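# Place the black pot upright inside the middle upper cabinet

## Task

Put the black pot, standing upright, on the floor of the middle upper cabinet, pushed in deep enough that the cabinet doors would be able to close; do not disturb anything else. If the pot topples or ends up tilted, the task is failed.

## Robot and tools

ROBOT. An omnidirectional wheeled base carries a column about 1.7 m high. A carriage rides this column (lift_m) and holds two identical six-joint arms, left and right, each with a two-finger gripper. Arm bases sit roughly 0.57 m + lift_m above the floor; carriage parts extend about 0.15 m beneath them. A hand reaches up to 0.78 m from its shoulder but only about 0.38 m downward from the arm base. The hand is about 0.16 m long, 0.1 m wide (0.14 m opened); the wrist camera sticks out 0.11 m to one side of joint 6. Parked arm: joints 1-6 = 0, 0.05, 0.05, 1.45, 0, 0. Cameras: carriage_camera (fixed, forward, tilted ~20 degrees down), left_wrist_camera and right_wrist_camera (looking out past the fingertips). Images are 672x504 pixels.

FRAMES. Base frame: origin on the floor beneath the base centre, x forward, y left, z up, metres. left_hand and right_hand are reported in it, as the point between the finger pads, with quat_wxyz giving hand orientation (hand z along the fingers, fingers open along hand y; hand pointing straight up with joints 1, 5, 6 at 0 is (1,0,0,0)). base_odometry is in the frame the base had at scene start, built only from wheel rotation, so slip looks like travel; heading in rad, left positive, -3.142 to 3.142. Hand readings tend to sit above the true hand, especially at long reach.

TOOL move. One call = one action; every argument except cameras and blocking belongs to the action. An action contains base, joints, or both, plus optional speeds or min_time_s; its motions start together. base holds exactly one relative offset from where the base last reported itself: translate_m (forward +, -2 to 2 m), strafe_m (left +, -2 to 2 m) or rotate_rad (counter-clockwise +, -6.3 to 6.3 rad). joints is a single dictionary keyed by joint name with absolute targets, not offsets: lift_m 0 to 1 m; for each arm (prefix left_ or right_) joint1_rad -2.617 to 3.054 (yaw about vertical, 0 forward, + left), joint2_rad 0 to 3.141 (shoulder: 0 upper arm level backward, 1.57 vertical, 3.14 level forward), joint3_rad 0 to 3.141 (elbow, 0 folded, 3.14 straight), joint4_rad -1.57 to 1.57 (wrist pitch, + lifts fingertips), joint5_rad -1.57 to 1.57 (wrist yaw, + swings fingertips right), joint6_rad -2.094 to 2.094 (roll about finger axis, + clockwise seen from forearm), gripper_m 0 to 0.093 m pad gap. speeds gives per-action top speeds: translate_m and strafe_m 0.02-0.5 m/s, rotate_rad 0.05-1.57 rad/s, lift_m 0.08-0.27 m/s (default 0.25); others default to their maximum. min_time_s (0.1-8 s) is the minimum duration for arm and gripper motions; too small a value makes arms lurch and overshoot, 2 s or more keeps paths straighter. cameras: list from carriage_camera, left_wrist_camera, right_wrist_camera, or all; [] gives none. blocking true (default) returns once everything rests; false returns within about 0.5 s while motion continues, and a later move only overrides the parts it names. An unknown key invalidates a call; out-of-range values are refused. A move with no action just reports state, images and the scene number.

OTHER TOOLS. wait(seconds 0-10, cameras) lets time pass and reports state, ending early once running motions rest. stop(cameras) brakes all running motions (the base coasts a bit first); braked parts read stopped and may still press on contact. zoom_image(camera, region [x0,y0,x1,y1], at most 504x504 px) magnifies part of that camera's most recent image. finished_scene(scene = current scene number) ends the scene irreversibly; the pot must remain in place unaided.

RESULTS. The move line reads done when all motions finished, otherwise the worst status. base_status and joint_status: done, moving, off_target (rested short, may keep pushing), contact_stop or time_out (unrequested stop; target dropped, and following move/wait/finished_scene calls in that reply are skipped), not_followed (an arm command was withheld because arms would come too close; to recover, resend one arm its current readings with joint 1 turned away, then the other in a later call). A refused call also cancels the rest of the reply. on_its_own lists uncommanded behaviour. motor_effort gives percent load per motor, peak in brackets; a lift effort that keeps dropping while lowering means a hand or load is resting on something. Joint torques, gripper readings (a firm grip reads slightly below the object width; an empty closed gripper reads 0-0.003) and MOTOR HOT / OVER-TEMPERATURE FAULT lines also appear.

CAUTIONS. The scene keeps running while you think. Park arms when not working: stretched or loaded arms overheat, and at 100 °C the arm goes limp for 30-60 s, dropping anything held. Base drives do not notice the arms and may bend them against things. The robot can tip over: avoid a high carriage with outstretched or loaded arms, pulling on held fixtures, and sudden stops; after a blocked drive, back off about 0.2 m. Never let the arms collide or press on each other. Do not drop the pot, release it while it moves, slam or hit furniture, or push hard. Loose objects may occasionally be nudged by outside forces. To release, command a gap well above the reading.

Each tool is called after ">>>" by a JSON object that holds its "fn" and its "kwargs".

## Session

>>> {"fn": "move", "kwargs": {}}

Scene clock: 0.00 s.
Joint torques (N m): no reading
base_odometry: x=+0.000 y=+0.000 heading=+0.000
base_status: not commanded
joint_positions: lift_m=+0.300 left_joint1_rad=-0.007 left_joint2_rad=+0.045 left_joint3_rad=+0.027 left_joint4_rad=+1.460 left_joint5_rad=-0.018 left_joint6_rad=+0.017 left_gripper_m=+0.09396 right_joint1_rad=-0.002 right_joint2_rad=+0.059 right_joint3_rad=+0.042 right_joint4_rad=+1.500 right_joint5_rad=+0.048 right_joint6_rad=-0.029 right_gripper_m=+0.09396
joint_status: not commanded
motor_effort: lift_m=+23 drive_wheels=-2
left_hand: x=+0.2566 y=+0.3063 z=+1.3012 quat_wxyz=(+0.998, -0.008, +0.064, +0.006) (m; base frame)
right_hand: x=+0.2468 y=-0.3119 z=+1.3058 quat_wxyz=(+0.999, +0.023, +0.044, -0.017) (m; base frame)
pictures: carriage_camera, left_wrist_camera, right_wrist_camera

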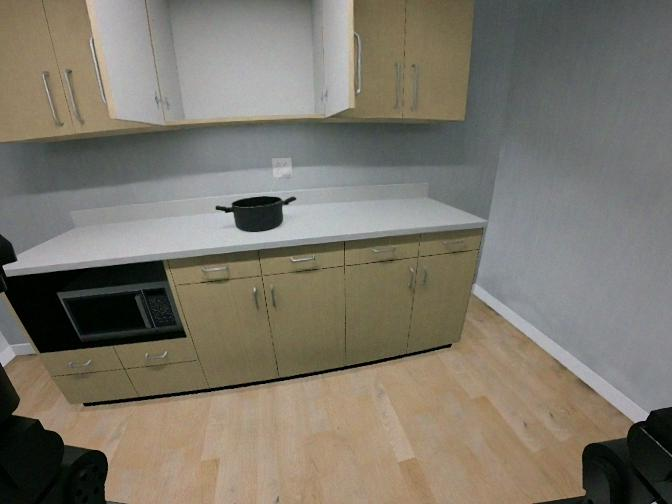

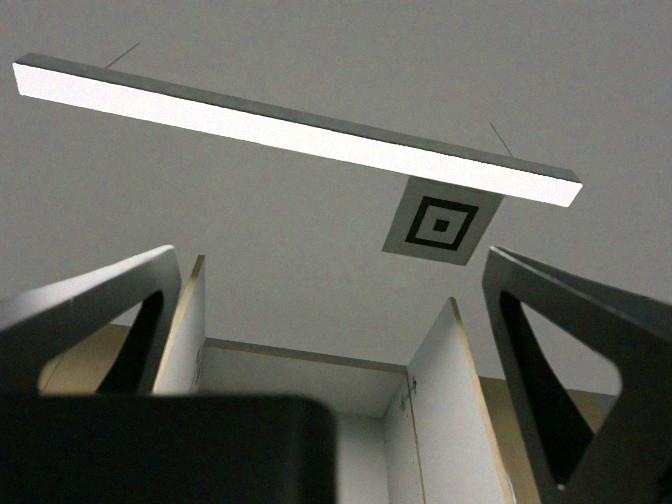

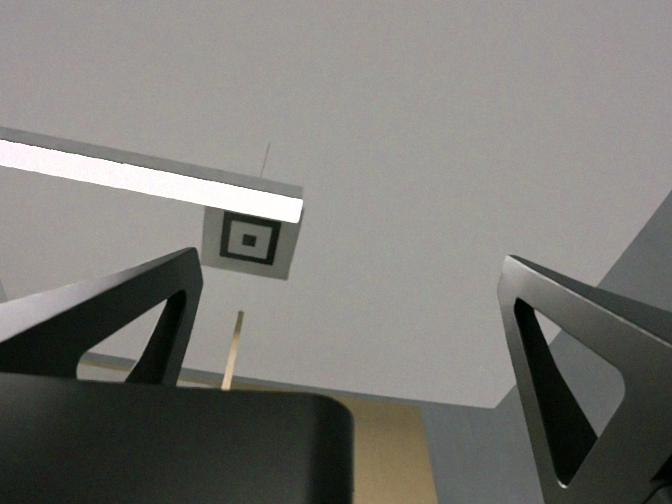

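>>> {"fn": "move", "kwargs": {"base": {"rotate_rad": 0.275}, "joints": {"lift_m": 0.4}, "speeds": {"rotate_rad": 0.4}, "cameras": ["carriage_camera"]}}

>>> {"fn": "zoom_image", "kwargs": {"camera": "carriage_camera", "region": [220, 150, 460, 330]}}

Scene clock: 4.27 s.
Joint torques (N m): left_arm=[-0.06 4.53 5.59 -0.17 0.05 0.03] | right_arm=[-0.14 4.64 5.11 -0.35 -0.04 0]
move: done
base_odometry: x=+0.000 y=+0.000 heading=+0.275
base_status: done
joint_positions: lift_m=+0.400 left_joint1_rad=-0.007 left_joint2_rad=+0.045 left_joint3_rad=+0.027 left_joint4_rad=+1.460 left_joint5_rad=-0.018 left_joint6_rad=+0.017 left_gripper_m=+0.09396 right_joint1_rad=-0.002 right_joint2_rad=+0.059 right_joint3_rad=+0.042 right_joint4_rad=+1.501 right_joint5_rad=+0.048 right_joint6_rad=-0.029 right_gripper_m=+0.09396
joint_status: all done
motor_effort: lift_m=+23(28) drive_wheels=+2(10)
left_hand: x=+0.2566 y=+0.3063 z=+1.4011 quat_wxyz=(+0.998, -0.008, +0.064, +0.006) (m; base frame)
right_hand: x=+0.2467 y=-0.3119 z=+1.4058 quat_wxyz=(+0.999, +0.023, +0.044, -0.017) (m; base frame)
pictures: carriage_camera

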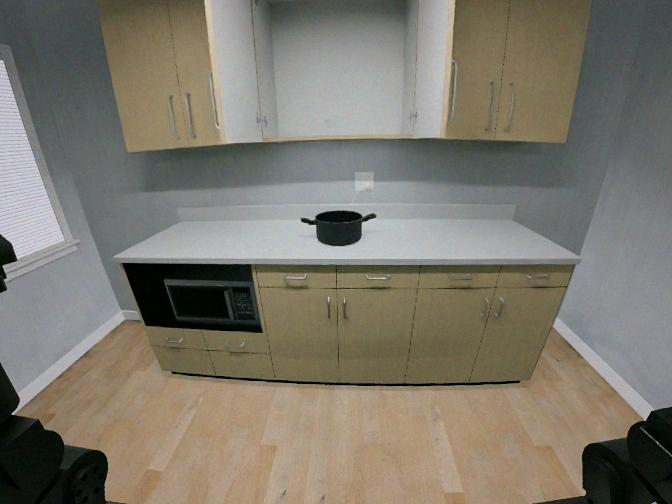

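Scaled by 2.100 from the camera's 672x504 image, which has a finer 960x720 frame.

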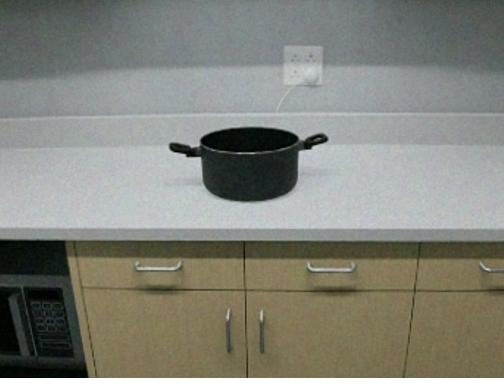

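>>> {"fn": "move", "kwargs": {"base": {"rotate_rad": -0.024}}}

>>> {"fn": "move", "kwargs": {"base": {"translate_m": 0.47}, "speeds": {"translate_m": 0.3}, "cameras": ["carriage_camera"]}}

>>> {"fn": "zoom_image", "kwargs": {"camera": "carriage_camera", "region": [220, 200, 460, 350]}}

Scene clock: 8.93 s.
Joint torques (N m): left_arm=[-0.09 4.57 5.5 -0.17 0.04 0.03] | right_arm=[-0.14 4.49 5.16 -0.35 -0.05 -0.02]
move: done
base_odometry: x=+0.000 y=+0.000 heading=+0.251
base_status: done
joint_positions: lift_m=+0.400 left_joint1_rad=-0.007 left_joint2_rad=+0.045 left_joint3_rad=+0.027 left_joint4_rad=+1.460 left_joint5_rad=-0.018 left_joint6_rad=+0.017 left_gripper_m=+0.09396 right_joint1_rad=-0.002 right_joint2_rad=+0.059 right_joint3_rad=+0.042 right_joint4_rad=+1.500 right_joint5_rad=+0.048 right_joint6_rad=-0.029 right_gripper_m=+0.09396
joint_status: not commanded
motor_effort: lift_m=+23(23) drive_wheels=-4(11)
left_hand: x=+0.2566 y=+0.3063 z=+1.4011 quat_wxyz=(+0.998, -0.008, +0.064, +0.006) (m; base frame)
right_hand: x=+0.2468 y=-0.3119 z=+1.4057 quat_wxyz=(+0.999, +0.023, +0.044, -0.017) (m; base frame)
pictures: none

Scene clock: 12.10 s.
Joint torques (N m): left_arm=[-0.05 4.53 5.56 -0.17 0.05 0.04] | right_arm=[-0.1 4.56 5.09 -0.34 -0.08 -0.04]
move: done
base_odometry: x=+0.455 y=+0.117 heading=+0.252
base_status: done
joint_positions: lift_m=+0.400 left_joint1_rad=-0.007 left_joint2_rad=+0.045 left_joint3_rad=+0.027 left_joint4_rad=+1.460 left_joint5_rad=-0.018 left_joint6_rad=+0.017 left_gripper_m=+0.09396 right_joint1_rad=-0.002 right_joint2_rad=+0.059 right_joint3_rad=+0.042 right_joint4_rad=+1.501 right_joint5_rad=+0.048 right_joint6_rad=-0.029 right_gripper_m=+0.09396
joint_status: not commanded
motor_effort: lift_m=+23(23) drive_wheels=-6(12)
left_hand: x=+0.2566 y=+0.3063 z=+1.4011 quat_wxyz=(+0.998, -0.008, +0.064, +0.006) (m; base frame)
right_hand: x=+0.2467 y=-0.3119 z=+1.4058 quat_wxyz=(+0.999, +0.023, +0.044, -0.017) (m; base frame)
pictures: carriage_camera

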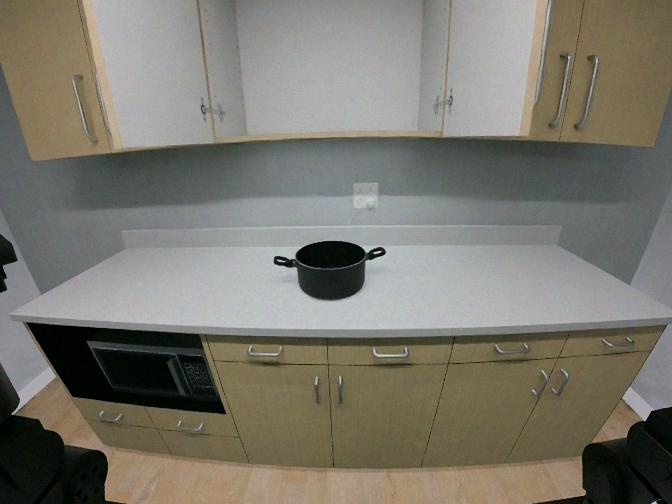

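Scaled by 2.100 from the camera's 672x504 image, which has a finer 960x720 frame.

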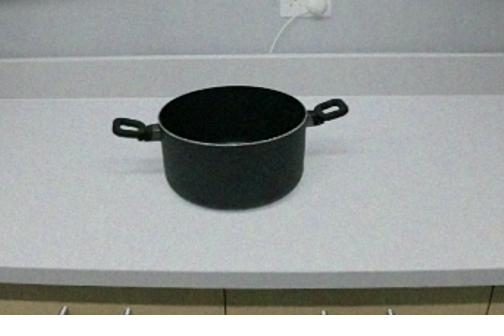

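>>> {"fn": "move", "kwargs": {"base": {"strafe_m": 0.035}, "joints": {"lift_m": 0.48, "right_joint1_rad": 0.257, "right_joint2_rad": 2.75, "right_joint3_rad": 1.85, "right_joint4_rad": 0.945, "right_joint5_rad": 0.257, "right_joint6_rad": 1.35, "left_joint1_rad": -0.32, "left_joint2_rad": 2.481, "left_joint3_rad": 1.26, "left_joint4_rad": 1.245, "left_joint5_rad": -0.32, "left_joint6_rad": -1.35}, "speeds": {"strafe_m": 0.05}, "min_time_s": 3.5, "cameras": ["all"]}}

Scene clock: 18.90 s.
Joint torques (N m): left_arm=[-0.7 -14.15 6.83 2.28 -0.08 -0.05] | right_arm=[0.36 -15.83 7.94 2.08 0.16 0.1]
move: done
base_odometry: x=+0.446 y=+0.151 heading=+0.252
base_status: done
joint_positions: lift_m=+0.480 left_joint1_rad=-0.314 left_joint2_rad=+2.473 left_joint3_rad=+1.238 left_joint4_rad=+1.247 left_joint5_rad=-0.306 left_joint6_rad=-1.337 left_gripper_m=+0.09397 right_joint1_rad=+0.251 right_joint2_rad=+2.750 right_joint3_rad=+1.818 right_joint4_rad=+0.939 right_joint5_rad=+0.242 right_joint6_rad=+1.335 right_gripper_m=+0.09396
joint_status: all done
motor_effort: lift_m=+23(28) drive_wheels=-3(8)
left_hand: x=+0.8137 y=+0.1668 z=+1.1222 quat_wxyz=(+0.556, -0.435, +0.553, -0.444) (m; base frame)
right_hand: x=+0.9123 y=-0.1693 z=+1.1093 quat_wxyz=(+0.555, +0.434, +0.555, +0.443) (m; base frame)
pictures: carriage_camera, left_wrist_camera, right_wrist_camera

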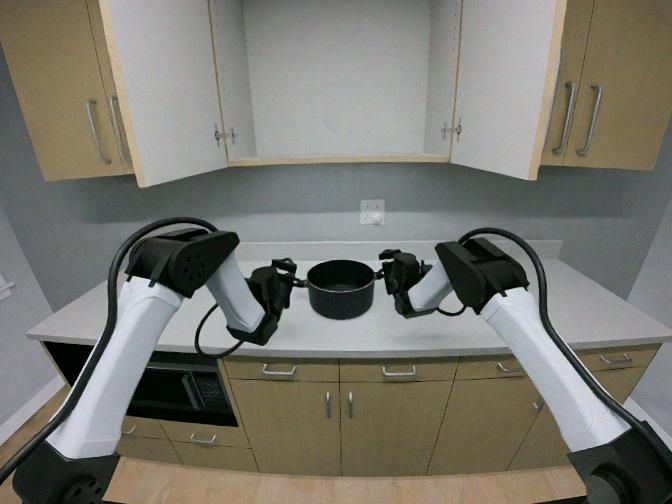

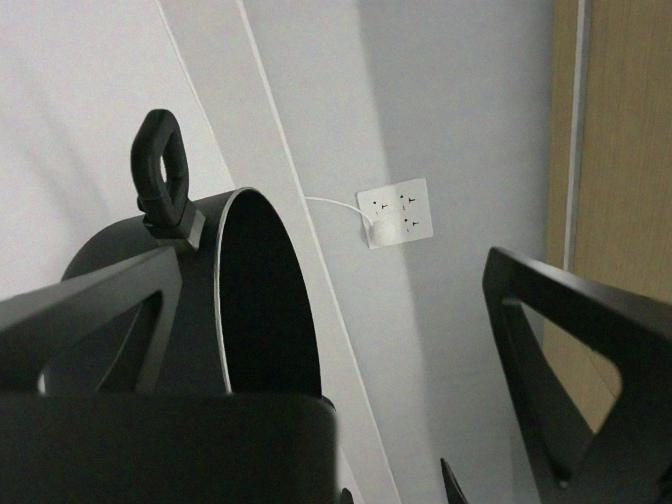

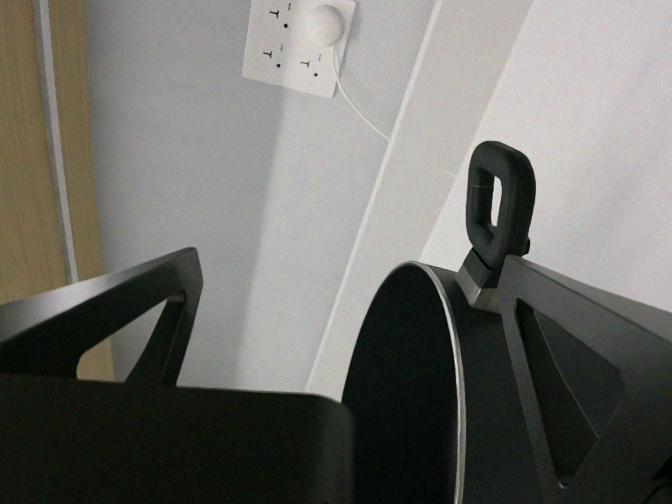

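>>> {"fn": "move", "kwargs": {"joints": {"lift_m": 0.4, "right_joint1_rad": 0.26, "right_joint2_rad": 2.667, "right_joint3_rad": 1.712, "right_joint4_rad": 0.99, "right_joint5_rad": 0.268, "left_joint1_rad": -0.295, "left_joint2_rad": 2.515, "left_joint3_rad": 1.345, "left_joint4_rad": 1.19, "left_joint5_rad": -0.30}, "min_time_s": 1.5, "cameras": ["left_wrist_camera", "right_wrist_camera"]}}

Scene clock: 24.13 s.
Joint torques (N m): left_arm=[0.51 -14.43 7.19 2.24 0.1 0] | right_arm=[0.31 -20.94 4.81 2.3 0.16 0.06]
move: done
base_odometry: x=+0.446 y=+0.151 heading=+0.252
base_status: not commanded
joint_positions: lift_m=+0.400 left_joint1_rad=-0.301 left_joint2_rad=+2.505 left_joint3_rad=+1.322 left_joint4_rad=+1.196 left_joint5_rad=-0.308 left_joint6_rad=-1.339 left_gripper_m=+0.09397 right_joint1_rad=+0.255 right_joint2_rad=+2.721 right_joint3_rad=+1.718 right_joint4_rad=+0.967 right_joint5_rad=+0.253 right_joint6_rad=+1.337 right_gripper_m=+0.09396
joint_status: all done
motor_effort: lift_m=+21(21) drive_wheels=+0(5)
left_hand: x=+0.8306 y=+0.1697 z=+1.0436 quat_wxyz=(+0.558, -0.439, +0.549, -0.441) (m; base frame)
right_hand: x=+0.8973 y=-0.1727 z=+1.0131 quat_wxyz=(+0.547, +0.443, +0.567, +0.429) (m; base frame)
pictures: left_wrist_camera, right_wrist_camera

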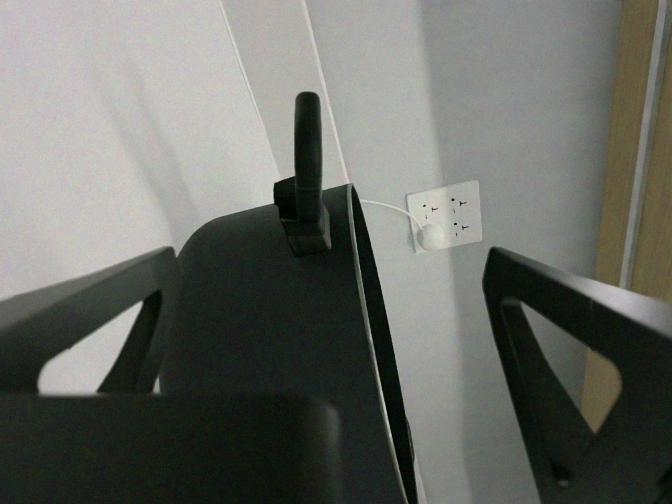

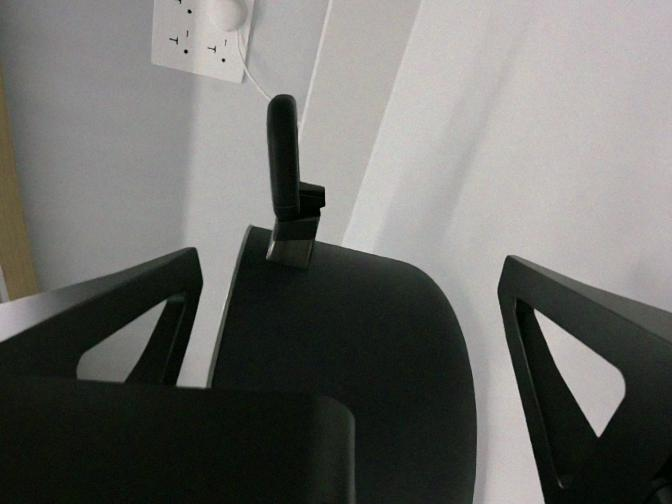

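>>> {"fn": "move", "kwargs": {"joints": {"lift_m": 0.39, "right_joint2_rad": 2.618}, "min_time_s": 1, "cameras": ["right_wrist_camera"]}}

>>> {"fn": "move", "kwargs": {"base": {"translate_m": 0.065}, "speeds": {"translate_m": 0.06}, "cameras": ["left_wrist_camera", "right_wrist_camera"]}}

Scene clock: 26.57 s.
Joint torques (N m): left_arm=[0.47 -15.61 6.45 2.37 0.12 -0.02] | right_arm=[0.35 -20.75 5.27 2.21 0.16 0.07]
move: done
base_odometry: x=+0.446 y=+0.151 heading=+0.252
base_status: not commanded
joint_positions: lift_m=+0.390 left_joint1_rad=-0.301 left_joint2_rad=+2.517 left_joint3_rad=+1.329 left_joint4_rad=+1.184 left_joint5_rad=-0.308 left_joint6_rad=-1.339 left_gripper_m=+0.09397 right_joint1_rad=+0.255 right_joint2_rad=+2.670 right_joint3_rad=+1.714 right_joint4_rad=+0.971 right_joint5_rad=+0.254 right_joint6_rad=+1.337 right_gripper_m=+0.09396
joint_status: all done
motor_effort: lift_m=+21(22) drive_wheels=-1(3)
left_hand: x=+0.8315 y=+0.1695 z=+1.0264 quat_wxyz=(+0.555, -0.441, +0.554, -0.436) (m; base frame)
right_hand: x=+0.8994 y=-0.1723 z=+1.0358 quat_wxyz=(+0.558, +0.436, +0.550, +0.443) (m; base frame)
pictures: right_wrist_camera

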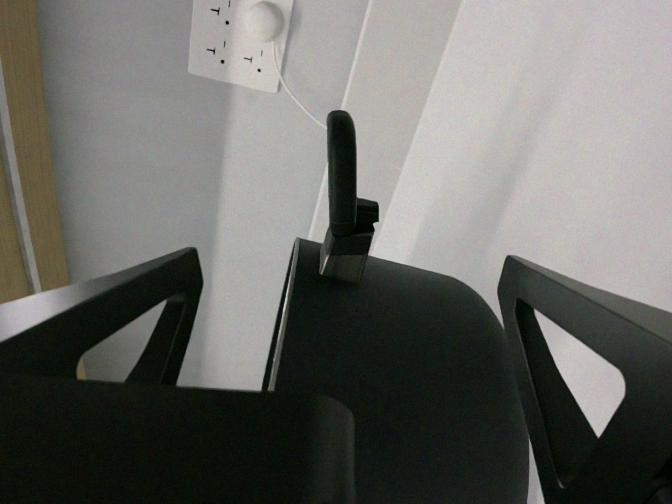

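Scene clock: 28.20 s.
Joint torques (N m): left_arm=[0.4 -15.62 6.49 2.37 0.12 -0.02] | right_arm=[0.24 -20.88 5.12 2.19 0.15 0.04]
move: done
base_odometry: x=+0.509 y=+0.168 heading=+0.252
base_status: done
joint_positions: lift_m=+0.390 left_joint1_rad=-0.300 left_joint2_rad=+2.517 left_joint3_rad=+1.329 left_joint4_rad=+1.184 left_joint5_rad=-0.308 left_joint6_rad=-1.339 left_gripper_m=+0.09397 right_joint1_rad=+0.255 right_joint2_rad=+2.670 right_joint3_rad=+1.714 right_joint4_rad=+0.972 right_joint5_rad=+0.255 right_joint6_rad=+1.337 right_gripper_m=+0.09396
joint_status: not commanded
motor_effort: lift_m=+21(21) drive_wheels=-6(10)
left_hand: x=+0.8316 y=+0.1702 z=+1.0264 quat_wxyz=(+0.555, -0.442, +0.554, -0.436) (m; base frame)
right_hand: x=+0.8994 y=-0.1724 z=+1.0361 quat_wxyz=(+0.558, +0.436, +0.550, +0.443) (m; base frame)
pictures: left_wrist_camera, right_wrist_camera

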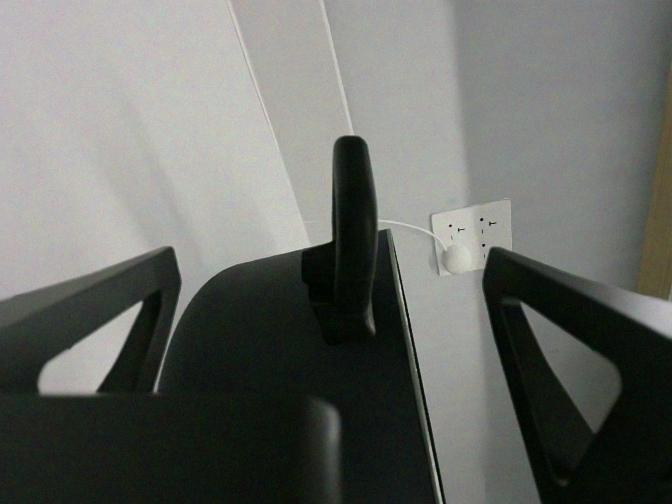

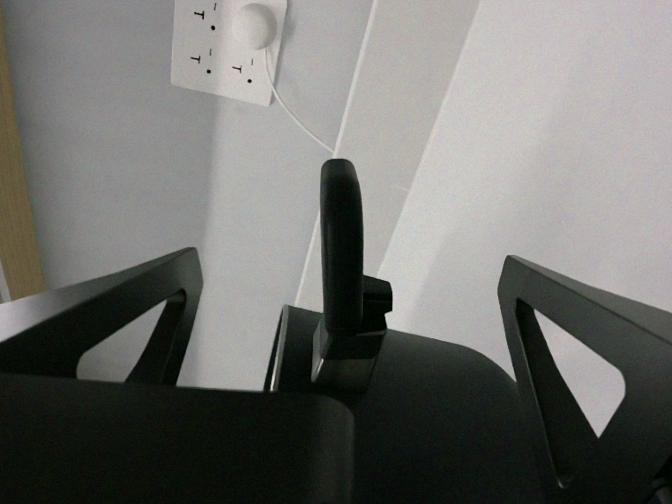

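>>> {"fn": "move", "kwargs": {"base": {"translate_m": 0.04}, "joints": {"lift_m": 0.394, "left_joint4_rad": 1.215}, "speeds": {"translate_m": 0.05}, "cameras": ["left_wrist_camera", "right_wrist_camera"]}}

Scene clock: 30.47 s.
Joint torques (N m): left_arm=[0.47 -15.75 6.48 2.49 0.11 0] | right_arm=[0.34 -20.04 5.46 2.15 0.14 0.04]
move: done
base_odometry: x=+0.548 y=+0.178 heading=+0.253
base_status: done
joint_positions: lift_m=+0.394 left_joint1_rad=-0.300 left_joint2_rad=+2.518 left_joint3_rad=+1.329 left_joint4_rad=+1.196 left_joint5_rad=-0.308 left_joint6_rad=-1.339 left_gripper_m=+0.09397 right_joint1_rad=+0.255 right_joint2_rad=+2.663 right_joint3_rad=+1.712 right_joint4_rad=+0.976 right_joint5_rad=+0.255 right_joint6_rad=+1.337 right_gripper_m=+0.09396
joint_status: all done
motor_effort: lift_m=+24(27) drive_wheels=-5(10)
left_hand: x=+0.8315 y=+0.1702 z=+1.0321 quat_wxyz=(+0.557, -0.440, +0.551, -0.439) (m; base frame)
right_hand: x=+0.8993 y=-0.1725 z=+1.0447 quat_wxyz=(+0.560, +0.435, +0.547, +0.445) (m; base frame)
pictures: left_wrist_camera, right_wrist_camera

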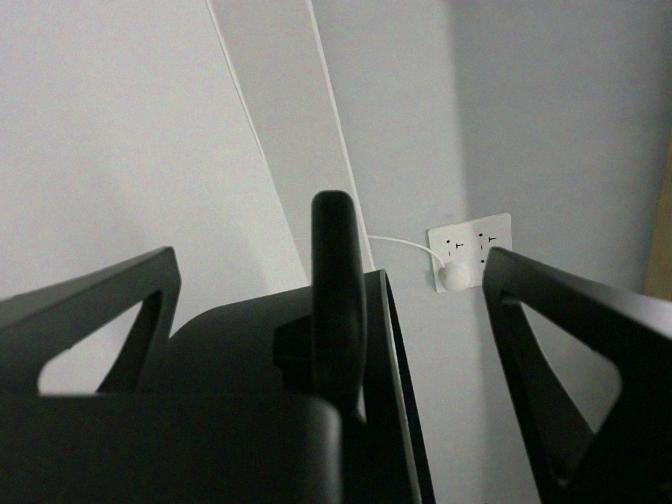

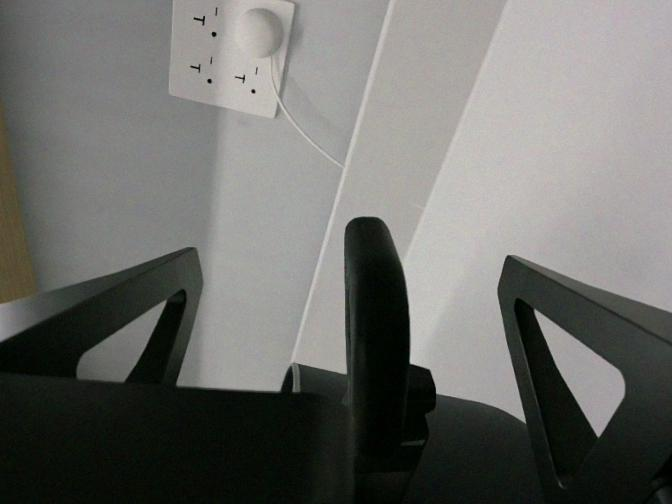

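>>> {"fn": "move", "kwargs": {"joints": {"left_joint1_rad": -0.276, "left_joint5_rad": -0.282, "right_joint1_rad": 0.24, "right_joint5_rad": 0.25, "right_joint4_rad": 0.955, "left_gripper_m": 0.05, "right_gripper_m": 0.05}, "min_time_s": 1.2, "cameras": ["left_wrist_camera", "right_wrist_camera"]}}

Scene clock: 33.10 s.
Joint torques (N m): left_arm=[0.39 -15.82 6.45 2.52 0.17 -0.02] | right_arm=[-0.61 -19.99 5.52 2 -0.07 0.07]
move: done
base_odometry: x=+0.548 y=+0.178 heading=+0.253
base_status: not commanded
joint_positions: lift_m=+0.394 left_joint1_rad=-0.281 left_joint2_rad=+2.518 left_joint3_rad=+1.329 left_joint4_rad=+1.196 left_joint5_rad=-0.295 left_joint6_rad=-1.339 left_gripper_m=+0.05012 right_joint1_rad=+0.245 right_joint2_rad=+2.663 right_joint3_rad=+1.712 right_joint4_rad=+0.953 right_joint5_rad=+0.255 right_joint6_rad=+1.337 right_gripper_m=+0.05013
joint_status: all done
motor_effort: lift_m=+24(24) drive_wheels=-5(7)
left_hand: x=+0.8340 y=+0.1794 z=+1.0321 quat_wxyz=(+0.559, -0.442, +0.549, -0.437) (m; base frame)
right_hand: x=+0.9006 y=-0.1790 z=+1.0392 quat_wxyz=(+0.558, +0.441, +0.552, +0.436) (m; base frame)
pictures: left_wrist_camera, right_wrist_camera

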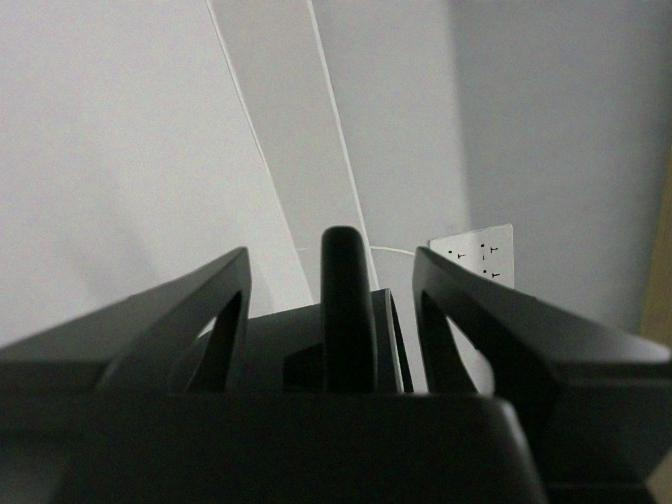

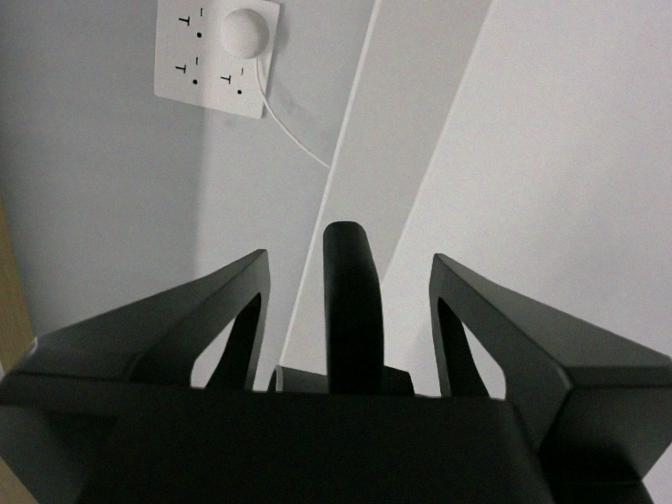

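>>> {"fn": "move", "kwargs": {"joints": {"left_gripper_m": 0.006, "right_gripper_m": 0.006, "left_joint4_rad": 1.235}, "min_time_s": 2.5, "cameras": ["left_wrist_camera", "right_wrist_camera"]}}

Scene clock: 36.60 s.
Joint torques (N m): left_arm=[0.42 -15.79 6.48 2.6 0.15 -0.01] | right_arm=[-0.65 -20.04 5.39 1.87 -0.03 0.25]
move: off_target
base_odometry: x=+0.548 y=+0.178 heading=+0.253
base_status: not commanded
joint_positions: lift_m=+0.394 left_joint1_rad=-0.281 left_joint2_rad=+2.518 left_joint3_rad=+1.329 left_joint4_rad=+1.208 left_joint5_rad=-0.294 left_joint6_rad=-1.339 left_gripper_m=+0.01138 right_joint1_rad=+0.245 right_joint2_rad=+2.663 right_joint3_rad=+1.712 right_joint4_rad=+0.968 right_joint5_rad=+0.251 right_joint6_rad=+1.319 right_gripper_m=+0.01231
joint_status: left_gripper_m off_target (ended at +0.01140, target +0.00600); right_gripper_m off_target (ended at +0.01233, target +0.00600); the others done
motor_effort: lift_m=+24(24) drive_wheels=-5(7)
left_hand: x=+0.8340 y=+0.1794 z=+1.0349 quat_wxyz=(+0.561, -0.440, +0.545, -0.441) (m; base frame)
right_hand: x=+0.9006 y=-0.1783 z=+1.0427 quat_wxyz=(+0.564, +0.433, +0.552, +0.436) (m; base frame)
pictures: left_wrist_camera, right_wrist_camera

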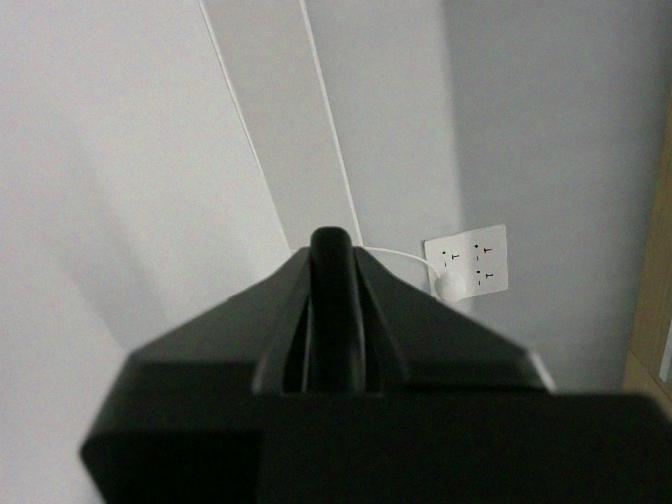

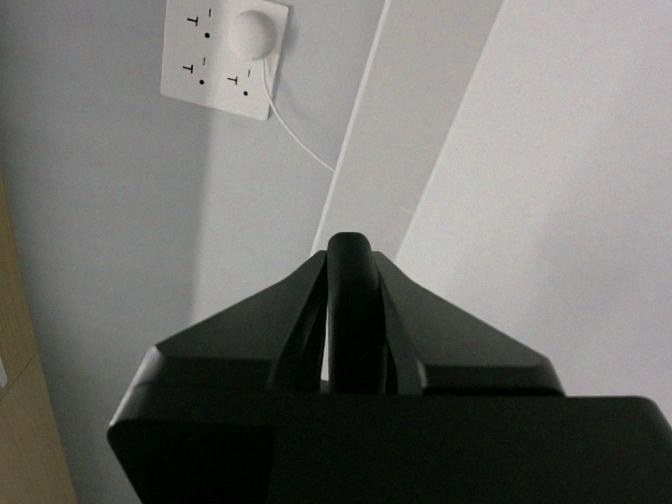

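>>> {"fn": "move", "kwargs": {"joints": {"lift_m": 0.5, "left_joint4_rad": 1.40, "right_joint4_rad": 1.11}, "speeds": {"lift_m": 0.08}, "min_time_s": 1.5, "cameras": ["carriage_camera"]}}

Scene clock: 39.10 s.
Joint torques (N m): left_arm=[0.28 -18.76 6.3 4.68 0.06 0.41] | right_arm=[-0.53 -21.05 7.17 3.41 -0.03 0.38]
move: off_target
base_odometry: x=+0.548 y=+0.178 heading=+0.253
base_status: not commanded
joint_positions: lift_m=+0.500 left_joint1_rad=-0.280 left_joint2_rad=+2.548 left_joint3_rad=+1.329 left_joint4_rad=+1.190 left_joint5_rad=-0.285 left_joint6_rad=-1.378 left_gripper_m=+0.01126 right_joint1_rad=+0.245 right_joint2_rad=+2.674 right_joint3_rad=+1.687 right_joint4_rad=+0.982 right_joint5_rad=+0.251 right_joint6_rad=+1.308 right_gripper_m=+0.01163
joint_status: left_joint4_rad off_target (ended at +1.190, target +1.400); right_joint4_rad off_target (ended at +0.982, target +1.110); the others done
motor_effort: lift_m=+25(28) drive_wheels=-5(6)
left_hand: x=+0.8325 y=+0.1790 z=+1.1186 quat_wxyz=(+0.541, -0.455, +0.554, -0.440) (m; base frame)
right_hand: x=+0.8961 y=-0.1794 z=+1.1337 quat_wxyz=(+0.561, +0.433, +0.562, +0.427) (m; base frame)
pictures: carriage_camera

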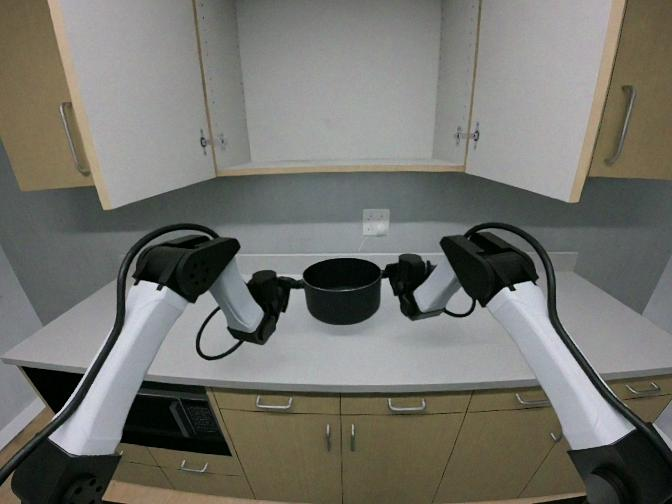

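>>> {"fn": "move", "kwargs": {"base": {"translate_m": -0.25}, "speeds": {"translate_m": 0.18}}}

>>> {"fn": "move", "kwargs": {"joints": {"lift_m": 0.955}, "speeds": {"lift_m": 0.2}, "cameras": ["carriage_camera"]}}

>>> {"fn": "move", "kwargs": {"base": {"translate_m": 0.25}, "speeds": {"translate_m": 0.15}, "cameras": ["all"]}}

Scene clock: 43.40 s.
Joint torques (N m): left_arm=[0.18 -18.8 6.48 4.69 0.04 0.41] | right_arm=[-0.57 -21.05 7.2 3.41 0.01 0.38]
move: done
base_odometry: x=+0.306 y=+0.116 heading=+0.253
base_status: done
joint_positions: lift_m=+0.500 left_joint1_rad=-0.279 left_joint2_rad=+2.548 left_joint3_rad=+1.327 left_joint4_rad=+1.190 left_joint5_rad=-0.284 left_joint6_rad=-1.378 left_gripper_m=+0.01126 right_joint1_rad=+0.245 right_joint2_rad=+2.674 right_joint3_rad=+1.687 right_joint4_rad=+0.982 right_joint5_rad=+0.249 right_joint6_rad=+1.308 right_gripper_m=+0.01161
joint_status: not commanded
motor_effort: lift_m=+25(25) drive_wheels=-4(13)
left_hand: x=+0.8322 y=+0.1796 z=+1.1180 quat_wxyz=(+0.541, -0.455, +0.555, -0.439) (m; base frame)
right_hand: x=+0.8961 y=-0.1791 z=+1.1337 quat_wxyz=(+0.561, +0.432, +0.562, +0.427) (m; base frame)
pictures: none

Scene clock: 46.33 s.
Joint torques (N m): left_arm=[0.13 -20.16 7.21 4.54 0.02 0.43] | right_arm=[-0.55 -22.43 7.61 3.28 0 0.37]
move: done
base_odometry: x=+0.306 y=+0.116 heading=+0.253
base_status: not commanded
joint_positions: lift_m=+0.955 left_joint1_rad=-0.279 left_joint2_rad=+2.562 left_joint3_rad=+1.319 left_joint4_rad=+1.202 left_joint5_rad=-0.283 left_joint6_rad=-1.379 left_gripper_m=+0.01126 right_joint1_rad=+0.245 right_joint2_rad=+2.687 right_joint3_rad=+1.681 right_joint4_rad=+0.992 right_joint5_rad=+0.249 right_joint6_rad=+1.308 right_gripper_m=+0.01155
joint_status: all done
motor_effort: lift_m=+25(30) drive_wheels=-1(4)
left_hand: x=+0.8297 y=+0.1803 z=+1.5646 quat_wxyz=(+0.538, -0.457, +0.558, -0.437) (m; base frame)
right_hand: x=+0.8942 y=-0.1796 z=+1.5797 quat_wxyz=(+0.559, +0.433, +0.565, +0.425) (m; base frame)
pictures: carriage_camera

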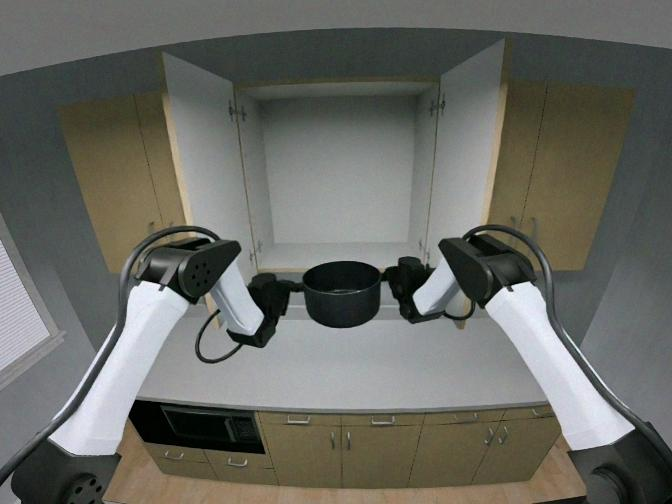

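Scene clock: 48.90 s.
Joint torques (N m): left_arm=[0.14 -20.11 7.04 4.54 0.03 0.43] | right_arm=[-0.58 -22.48 7.65 3.35 0.01 0.39]
move: done
base_odometry: x=+0.548 y=+0.178 heading=+0.254
base_status: done
joint_positions: lift_m=+0.955 left_joint1_rad=-0.278 left_joint2_rad=+2.562 left_joint3_rad=+1.319 left_joint4_rad=+1.202 left_joint5_rad=-0.283 left_joint6_rad=-1.379 left_gripper_m=+0.01126 right_joint1_rad=+0.245 right_joint2_rad=+2.687 right_joint3_rad=+1.681 right_joint4_rad=+0.992 right_joint5_rad=+0.249 right_joint6_rad=+1.308 right_gripper_m=+0.01155
joint_status: not commanded
motor_effort: lift_m=+25(25) drive_wheels=-6(11)
left_hand: x=+0.8298 y=+0.1805 z=+1.5646 quat_wxyz=(+0.538, -0.457, +0.558, -0.436) (m; base frame)
right_hand: x=+0.8942 y=-0.1796 z=+1.5797 quat_wxyz=(+0.559, +0.433, +0.565, +0.425) (m; base frame)
pictures: carriage_camera, left_wrist_camera, right_wrist_camera

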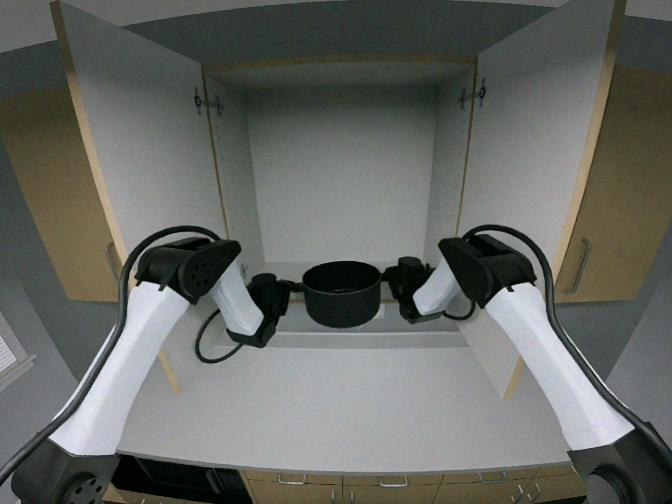

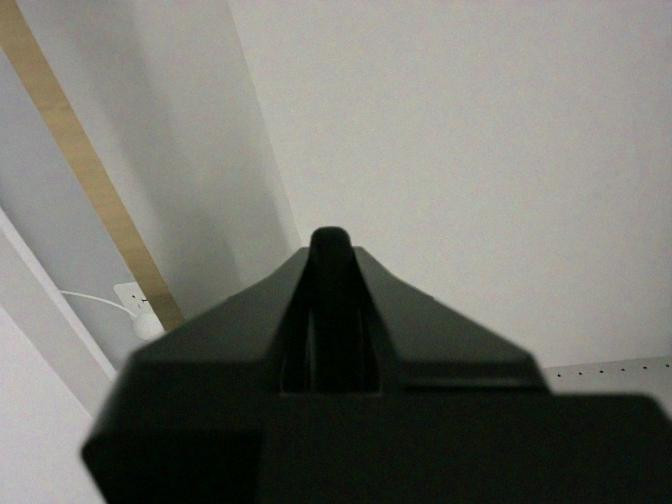

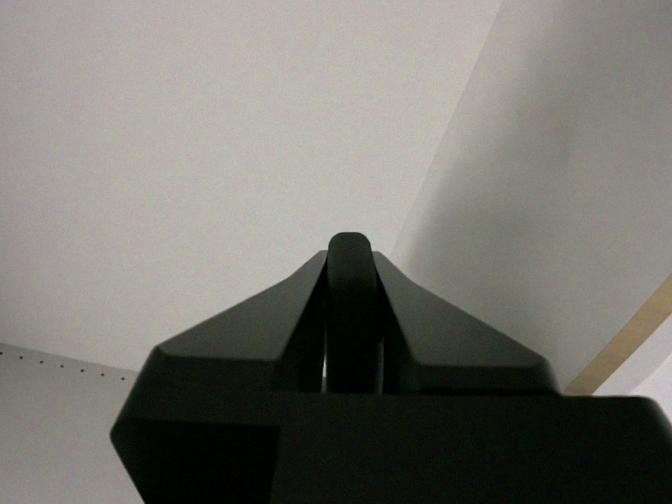

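>>> {"fn": "move", "kwargs": {"base": {"translate_m": 0.17}, "speeds": {"translate_m": 0.15}, "cameras": ["all"]}}

Scene clock: 52.13 s.
Joint torques (N m): left_arm=[0.08 -20.1 7.16 4.55 0.04 0.43] | right_arm=[-0.61 -22.38 7.62 3.28 0 0.37]
move: done
base_odometry: x=+0.712 y=+0.221 heading=+0.255
base_status: done
joint_positions: lift_m=+0.955 left_joint1_rad=-0.278 left_joint2_rad=+2.562 left_joint3_rad=+1.319 left_joint4_rad=+1.201 left_joint5_rad=-0.283 left_joint6_rad=-1.379 left_gripper_m=+0.01126 right_joint1_rad=+0.245 right_joint2_rad=+2.687 right_joint3_rad=+1.681 right_joint4_rad=+0.992 right_joint5_rad=+0.249 right_joint6_rad=+1.308 right_gripper_m=+0.01155
joint_status: not commanded
motor_effort: lift_m=+25(25) drive_wheels=-7(11)
left_hand: x=+0.8298 y=+0.1808 z=+1.5645 quat_wxyz=(+0.538, -0.457, +0.558, -0.436) (m; base frame)
right_hand: x=+0.8942 y=-0.1796 z=+1.5796 quat_wxyz=(+0.559, +0.433, +0.565, +0.425) (m; base frame)
pictures: carriage_camera, left_wrist_camera, right_wrist_camera

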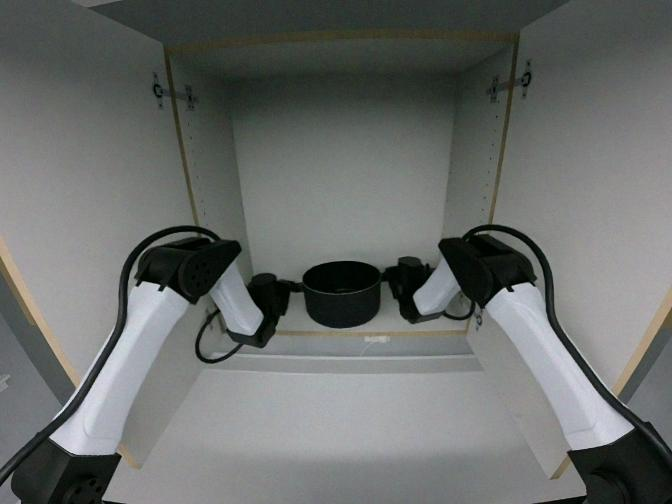

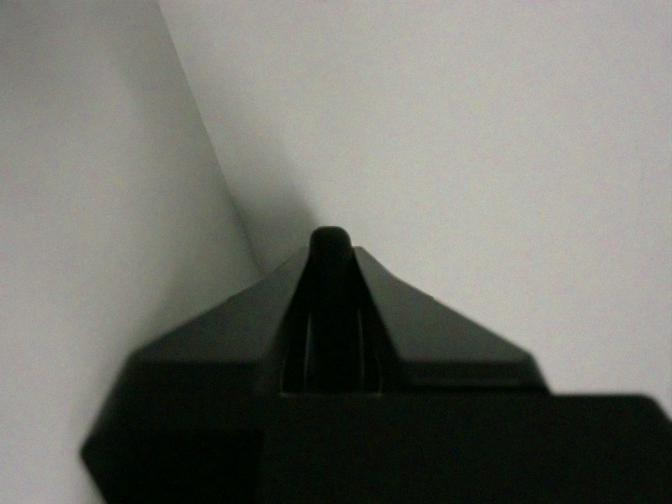

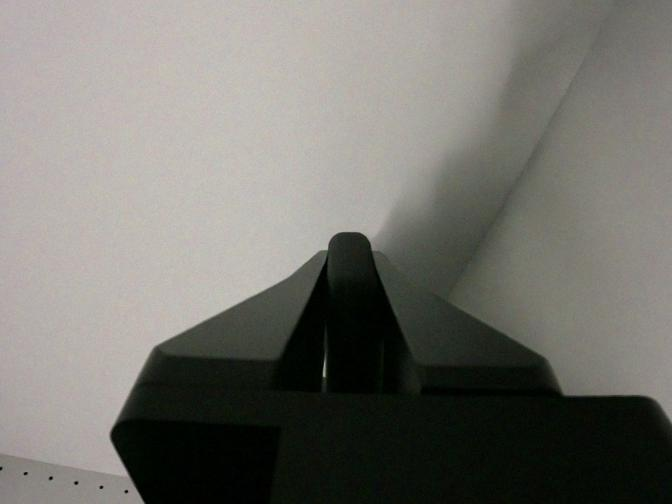

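>>> {"fn": "move", "kwargs": {"base": {"translate_m": 0.045}, "speeds": {"translate_m": 0.08}}}

>>> {"fn": "move", "kwargs": {"joints": {"lift_m": 0.918}, "speeds": {"lift_m": 0.08}, "cameras": ["carriage_camera"]}}

>>> {"fn": "zoom_image", "kwargs": {"camera": "carriage_camera", "region": [180, 200, 500, 400]}}

Scene clock: 54.60 s.
Joint torques (N m): left_arm=[0.08 -20.15 7.06 4.56 0.03 0.44] | right_arm=[-0.53 -22.39 7.58 3.31 0.03 0.38]
move: done
base_odometry: x=+0.756 y=+0.233 heading=+0.255
base_status: done
joint_positions: lift_m=+0.955 left_joint1_rad=-0.278 left_joint2_rad=+2.562 left_joint3_rad=+1.319 left_joint4_rad=+1.201 left_joint5_rad=-0.283 left_joint6_rad=-1.379 left_gripper_m=+0.01126 right_joint1_rad=+0.245 right_joint2_rad=+2.687 right_joint3_rad=+1.681 right_joint4_rad=+0.991 right_joint5_rad=+0.249 right_joint6_rad=+1.308 right_gripper_m=+0.01155
joint_status: not commanded
motor_effort: lift_m=+25(25) drive_wheels=-6(11)
left_hand: x=+0.8298 y=+0.1808 z=+1.5643 quat_wxyz=(+0.538, -0.457, +0.558, -0.436) (m; base frame)
right_hand: x=+0.8942 y=-0.1796 z=+1.5795 quat_wxyz=(+0.559, +0.433, +0.565, +0.425) (m; base frame)
pictures: none

Scene clock: 55.43 s.
Joint torques (N m): left_arm=[0.1 -20.16 7.05 3.57 0.07 0.15] | right_arm=[-0.64 -22.32 7.72 2.5 0.03 0.35]
move: done
base_odometry: x=+0.756 y=+0.233 heading=+0.255
base_status: not commanded
joint_positions: lift_m=+0.918 left_joint1_rad=-0.278 left_joint2_rad=+2.562 left_joint3_rad=+1.319 left_joint4_rad=+1.286 left_joint5_rad=-0.284 left_joint6_rad=-1.355 left_gripper_m=+0.01122 right_joint1_rad=+0.245 right_joint2_rad=+2.687 right_joint3_rad=+1.681 right_joint4_rad=+1.061 right_joint5_rad=+0.246 right_joint6_rad=+1.312 right_gripper_m=+0.01147
joint_status: all done
on_its_own: left_joint4_rad moved +0.085 toward your old target +1.400; right_joint4_rad moved +0.070 toward your old target +1.110
motor_effort: lift_m=+21(21) drive_wheels=+3(7)
left_hand: x=+0.8298 y=+0.1809 z=+1.5483 quat_wxyz=(+0.561, -0.439, +0.535, -0.454) (m; base frame)
right_hand: x=+0.8939 y=-0.1791 z=+1.5600 quat_wxyz=(+0.572, +0.424, +0.542, +0.446) (m; base frame)
pictures: carriage_camera

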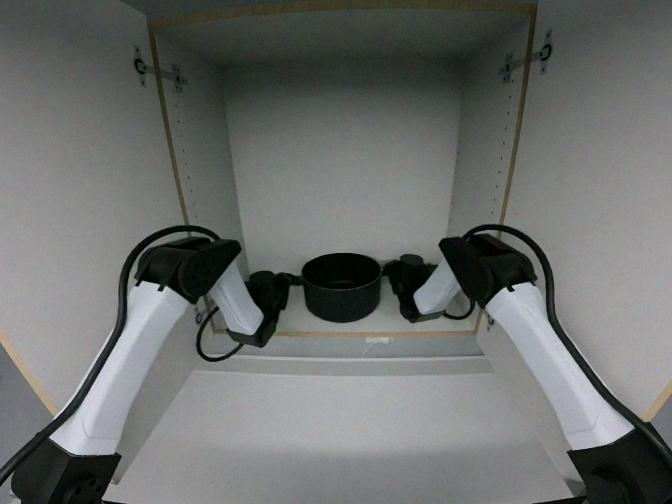

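Scaled by 1.575 from the camera's 672x504 image, which has a finer 960x720 frame.

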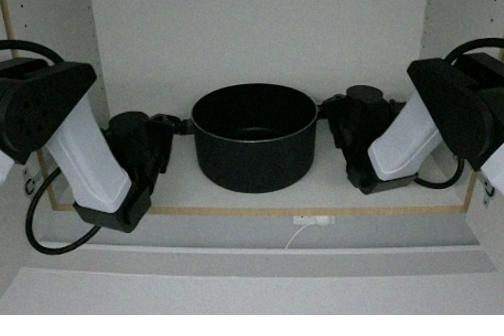

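>>> {"fn": "move", "kwargs": {"joints": {"lift_m": 0.895, "left_joint4_rad": 1.225, "right_joint4_rad": 0.985}, "speeds": {"lift_m": 0.08}, "cameras": ["carriage_camera"]}}

>>> {"fn": "zoom_image", "kwargs": {"camera": "carriage_camera", "region": [180, 200, 500, 400]}}

Scene clock: 57.00 s.
Joint torques (N m): left_arm=[0.17 -16.29 6.13 1.98 0.1 0.18] | right_arm=[-0.47 -19.22 7.32 1.55 0.06 0.2]
move: done
base_odometry: x=+0.756 y=+0.233 heading=+0.255
base_status: not commanded
joint_positions: lift_m=+0.895 left_joint1_rad=-0.278 left_joint2_rad=+2.523 left_joint3_rad=+1.332 left_joint4_rad=+1.251 left_joint5_rad=-0.287 left_joint6_rad=-1.356 left_gripper_m=+0.01187 right_joint1_rad=+0.245 right_joint2_rad=+2.656 right_joint3_rad=+1.686 right_joint4_rad=+1.025 right_joint5_rad=+0.242 right_joint6_rad=+1.323 right_gripper_m=+0.01106
joint_status: all done
motor_effort: lift_m=+19(20) drive_wheels=+2(6)
left_hand: x=+0.8344 y=+0.1801 z=+1.5453 quat_wxyz=(+0.565, -0.438, +0.529, -0.458) (m; base frame)
right_hand: x=+0.8965 y=-0.1782 z=+1.5516 quat_wxyz=(+0.569, +0.425, +0.540, +0.450) (m; base frame)
pictures: carriage_camera

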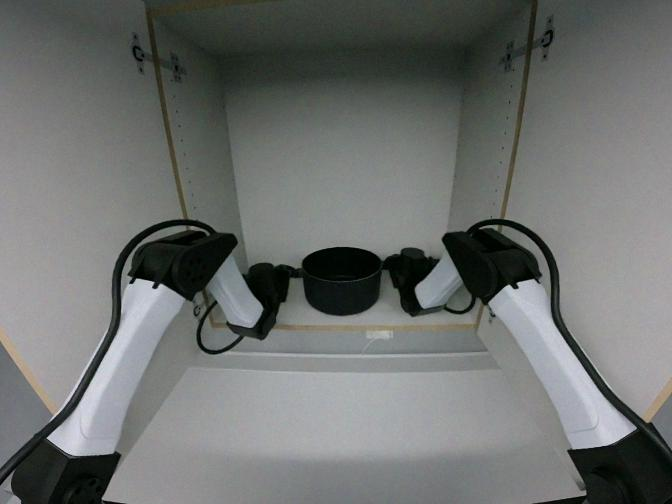

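Scaled by 1.575 from the camera's 672x504 image, which has a finer 960x720 frame.

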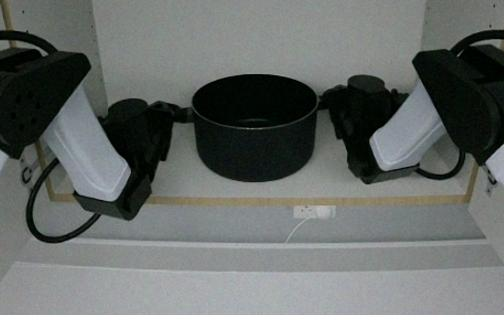

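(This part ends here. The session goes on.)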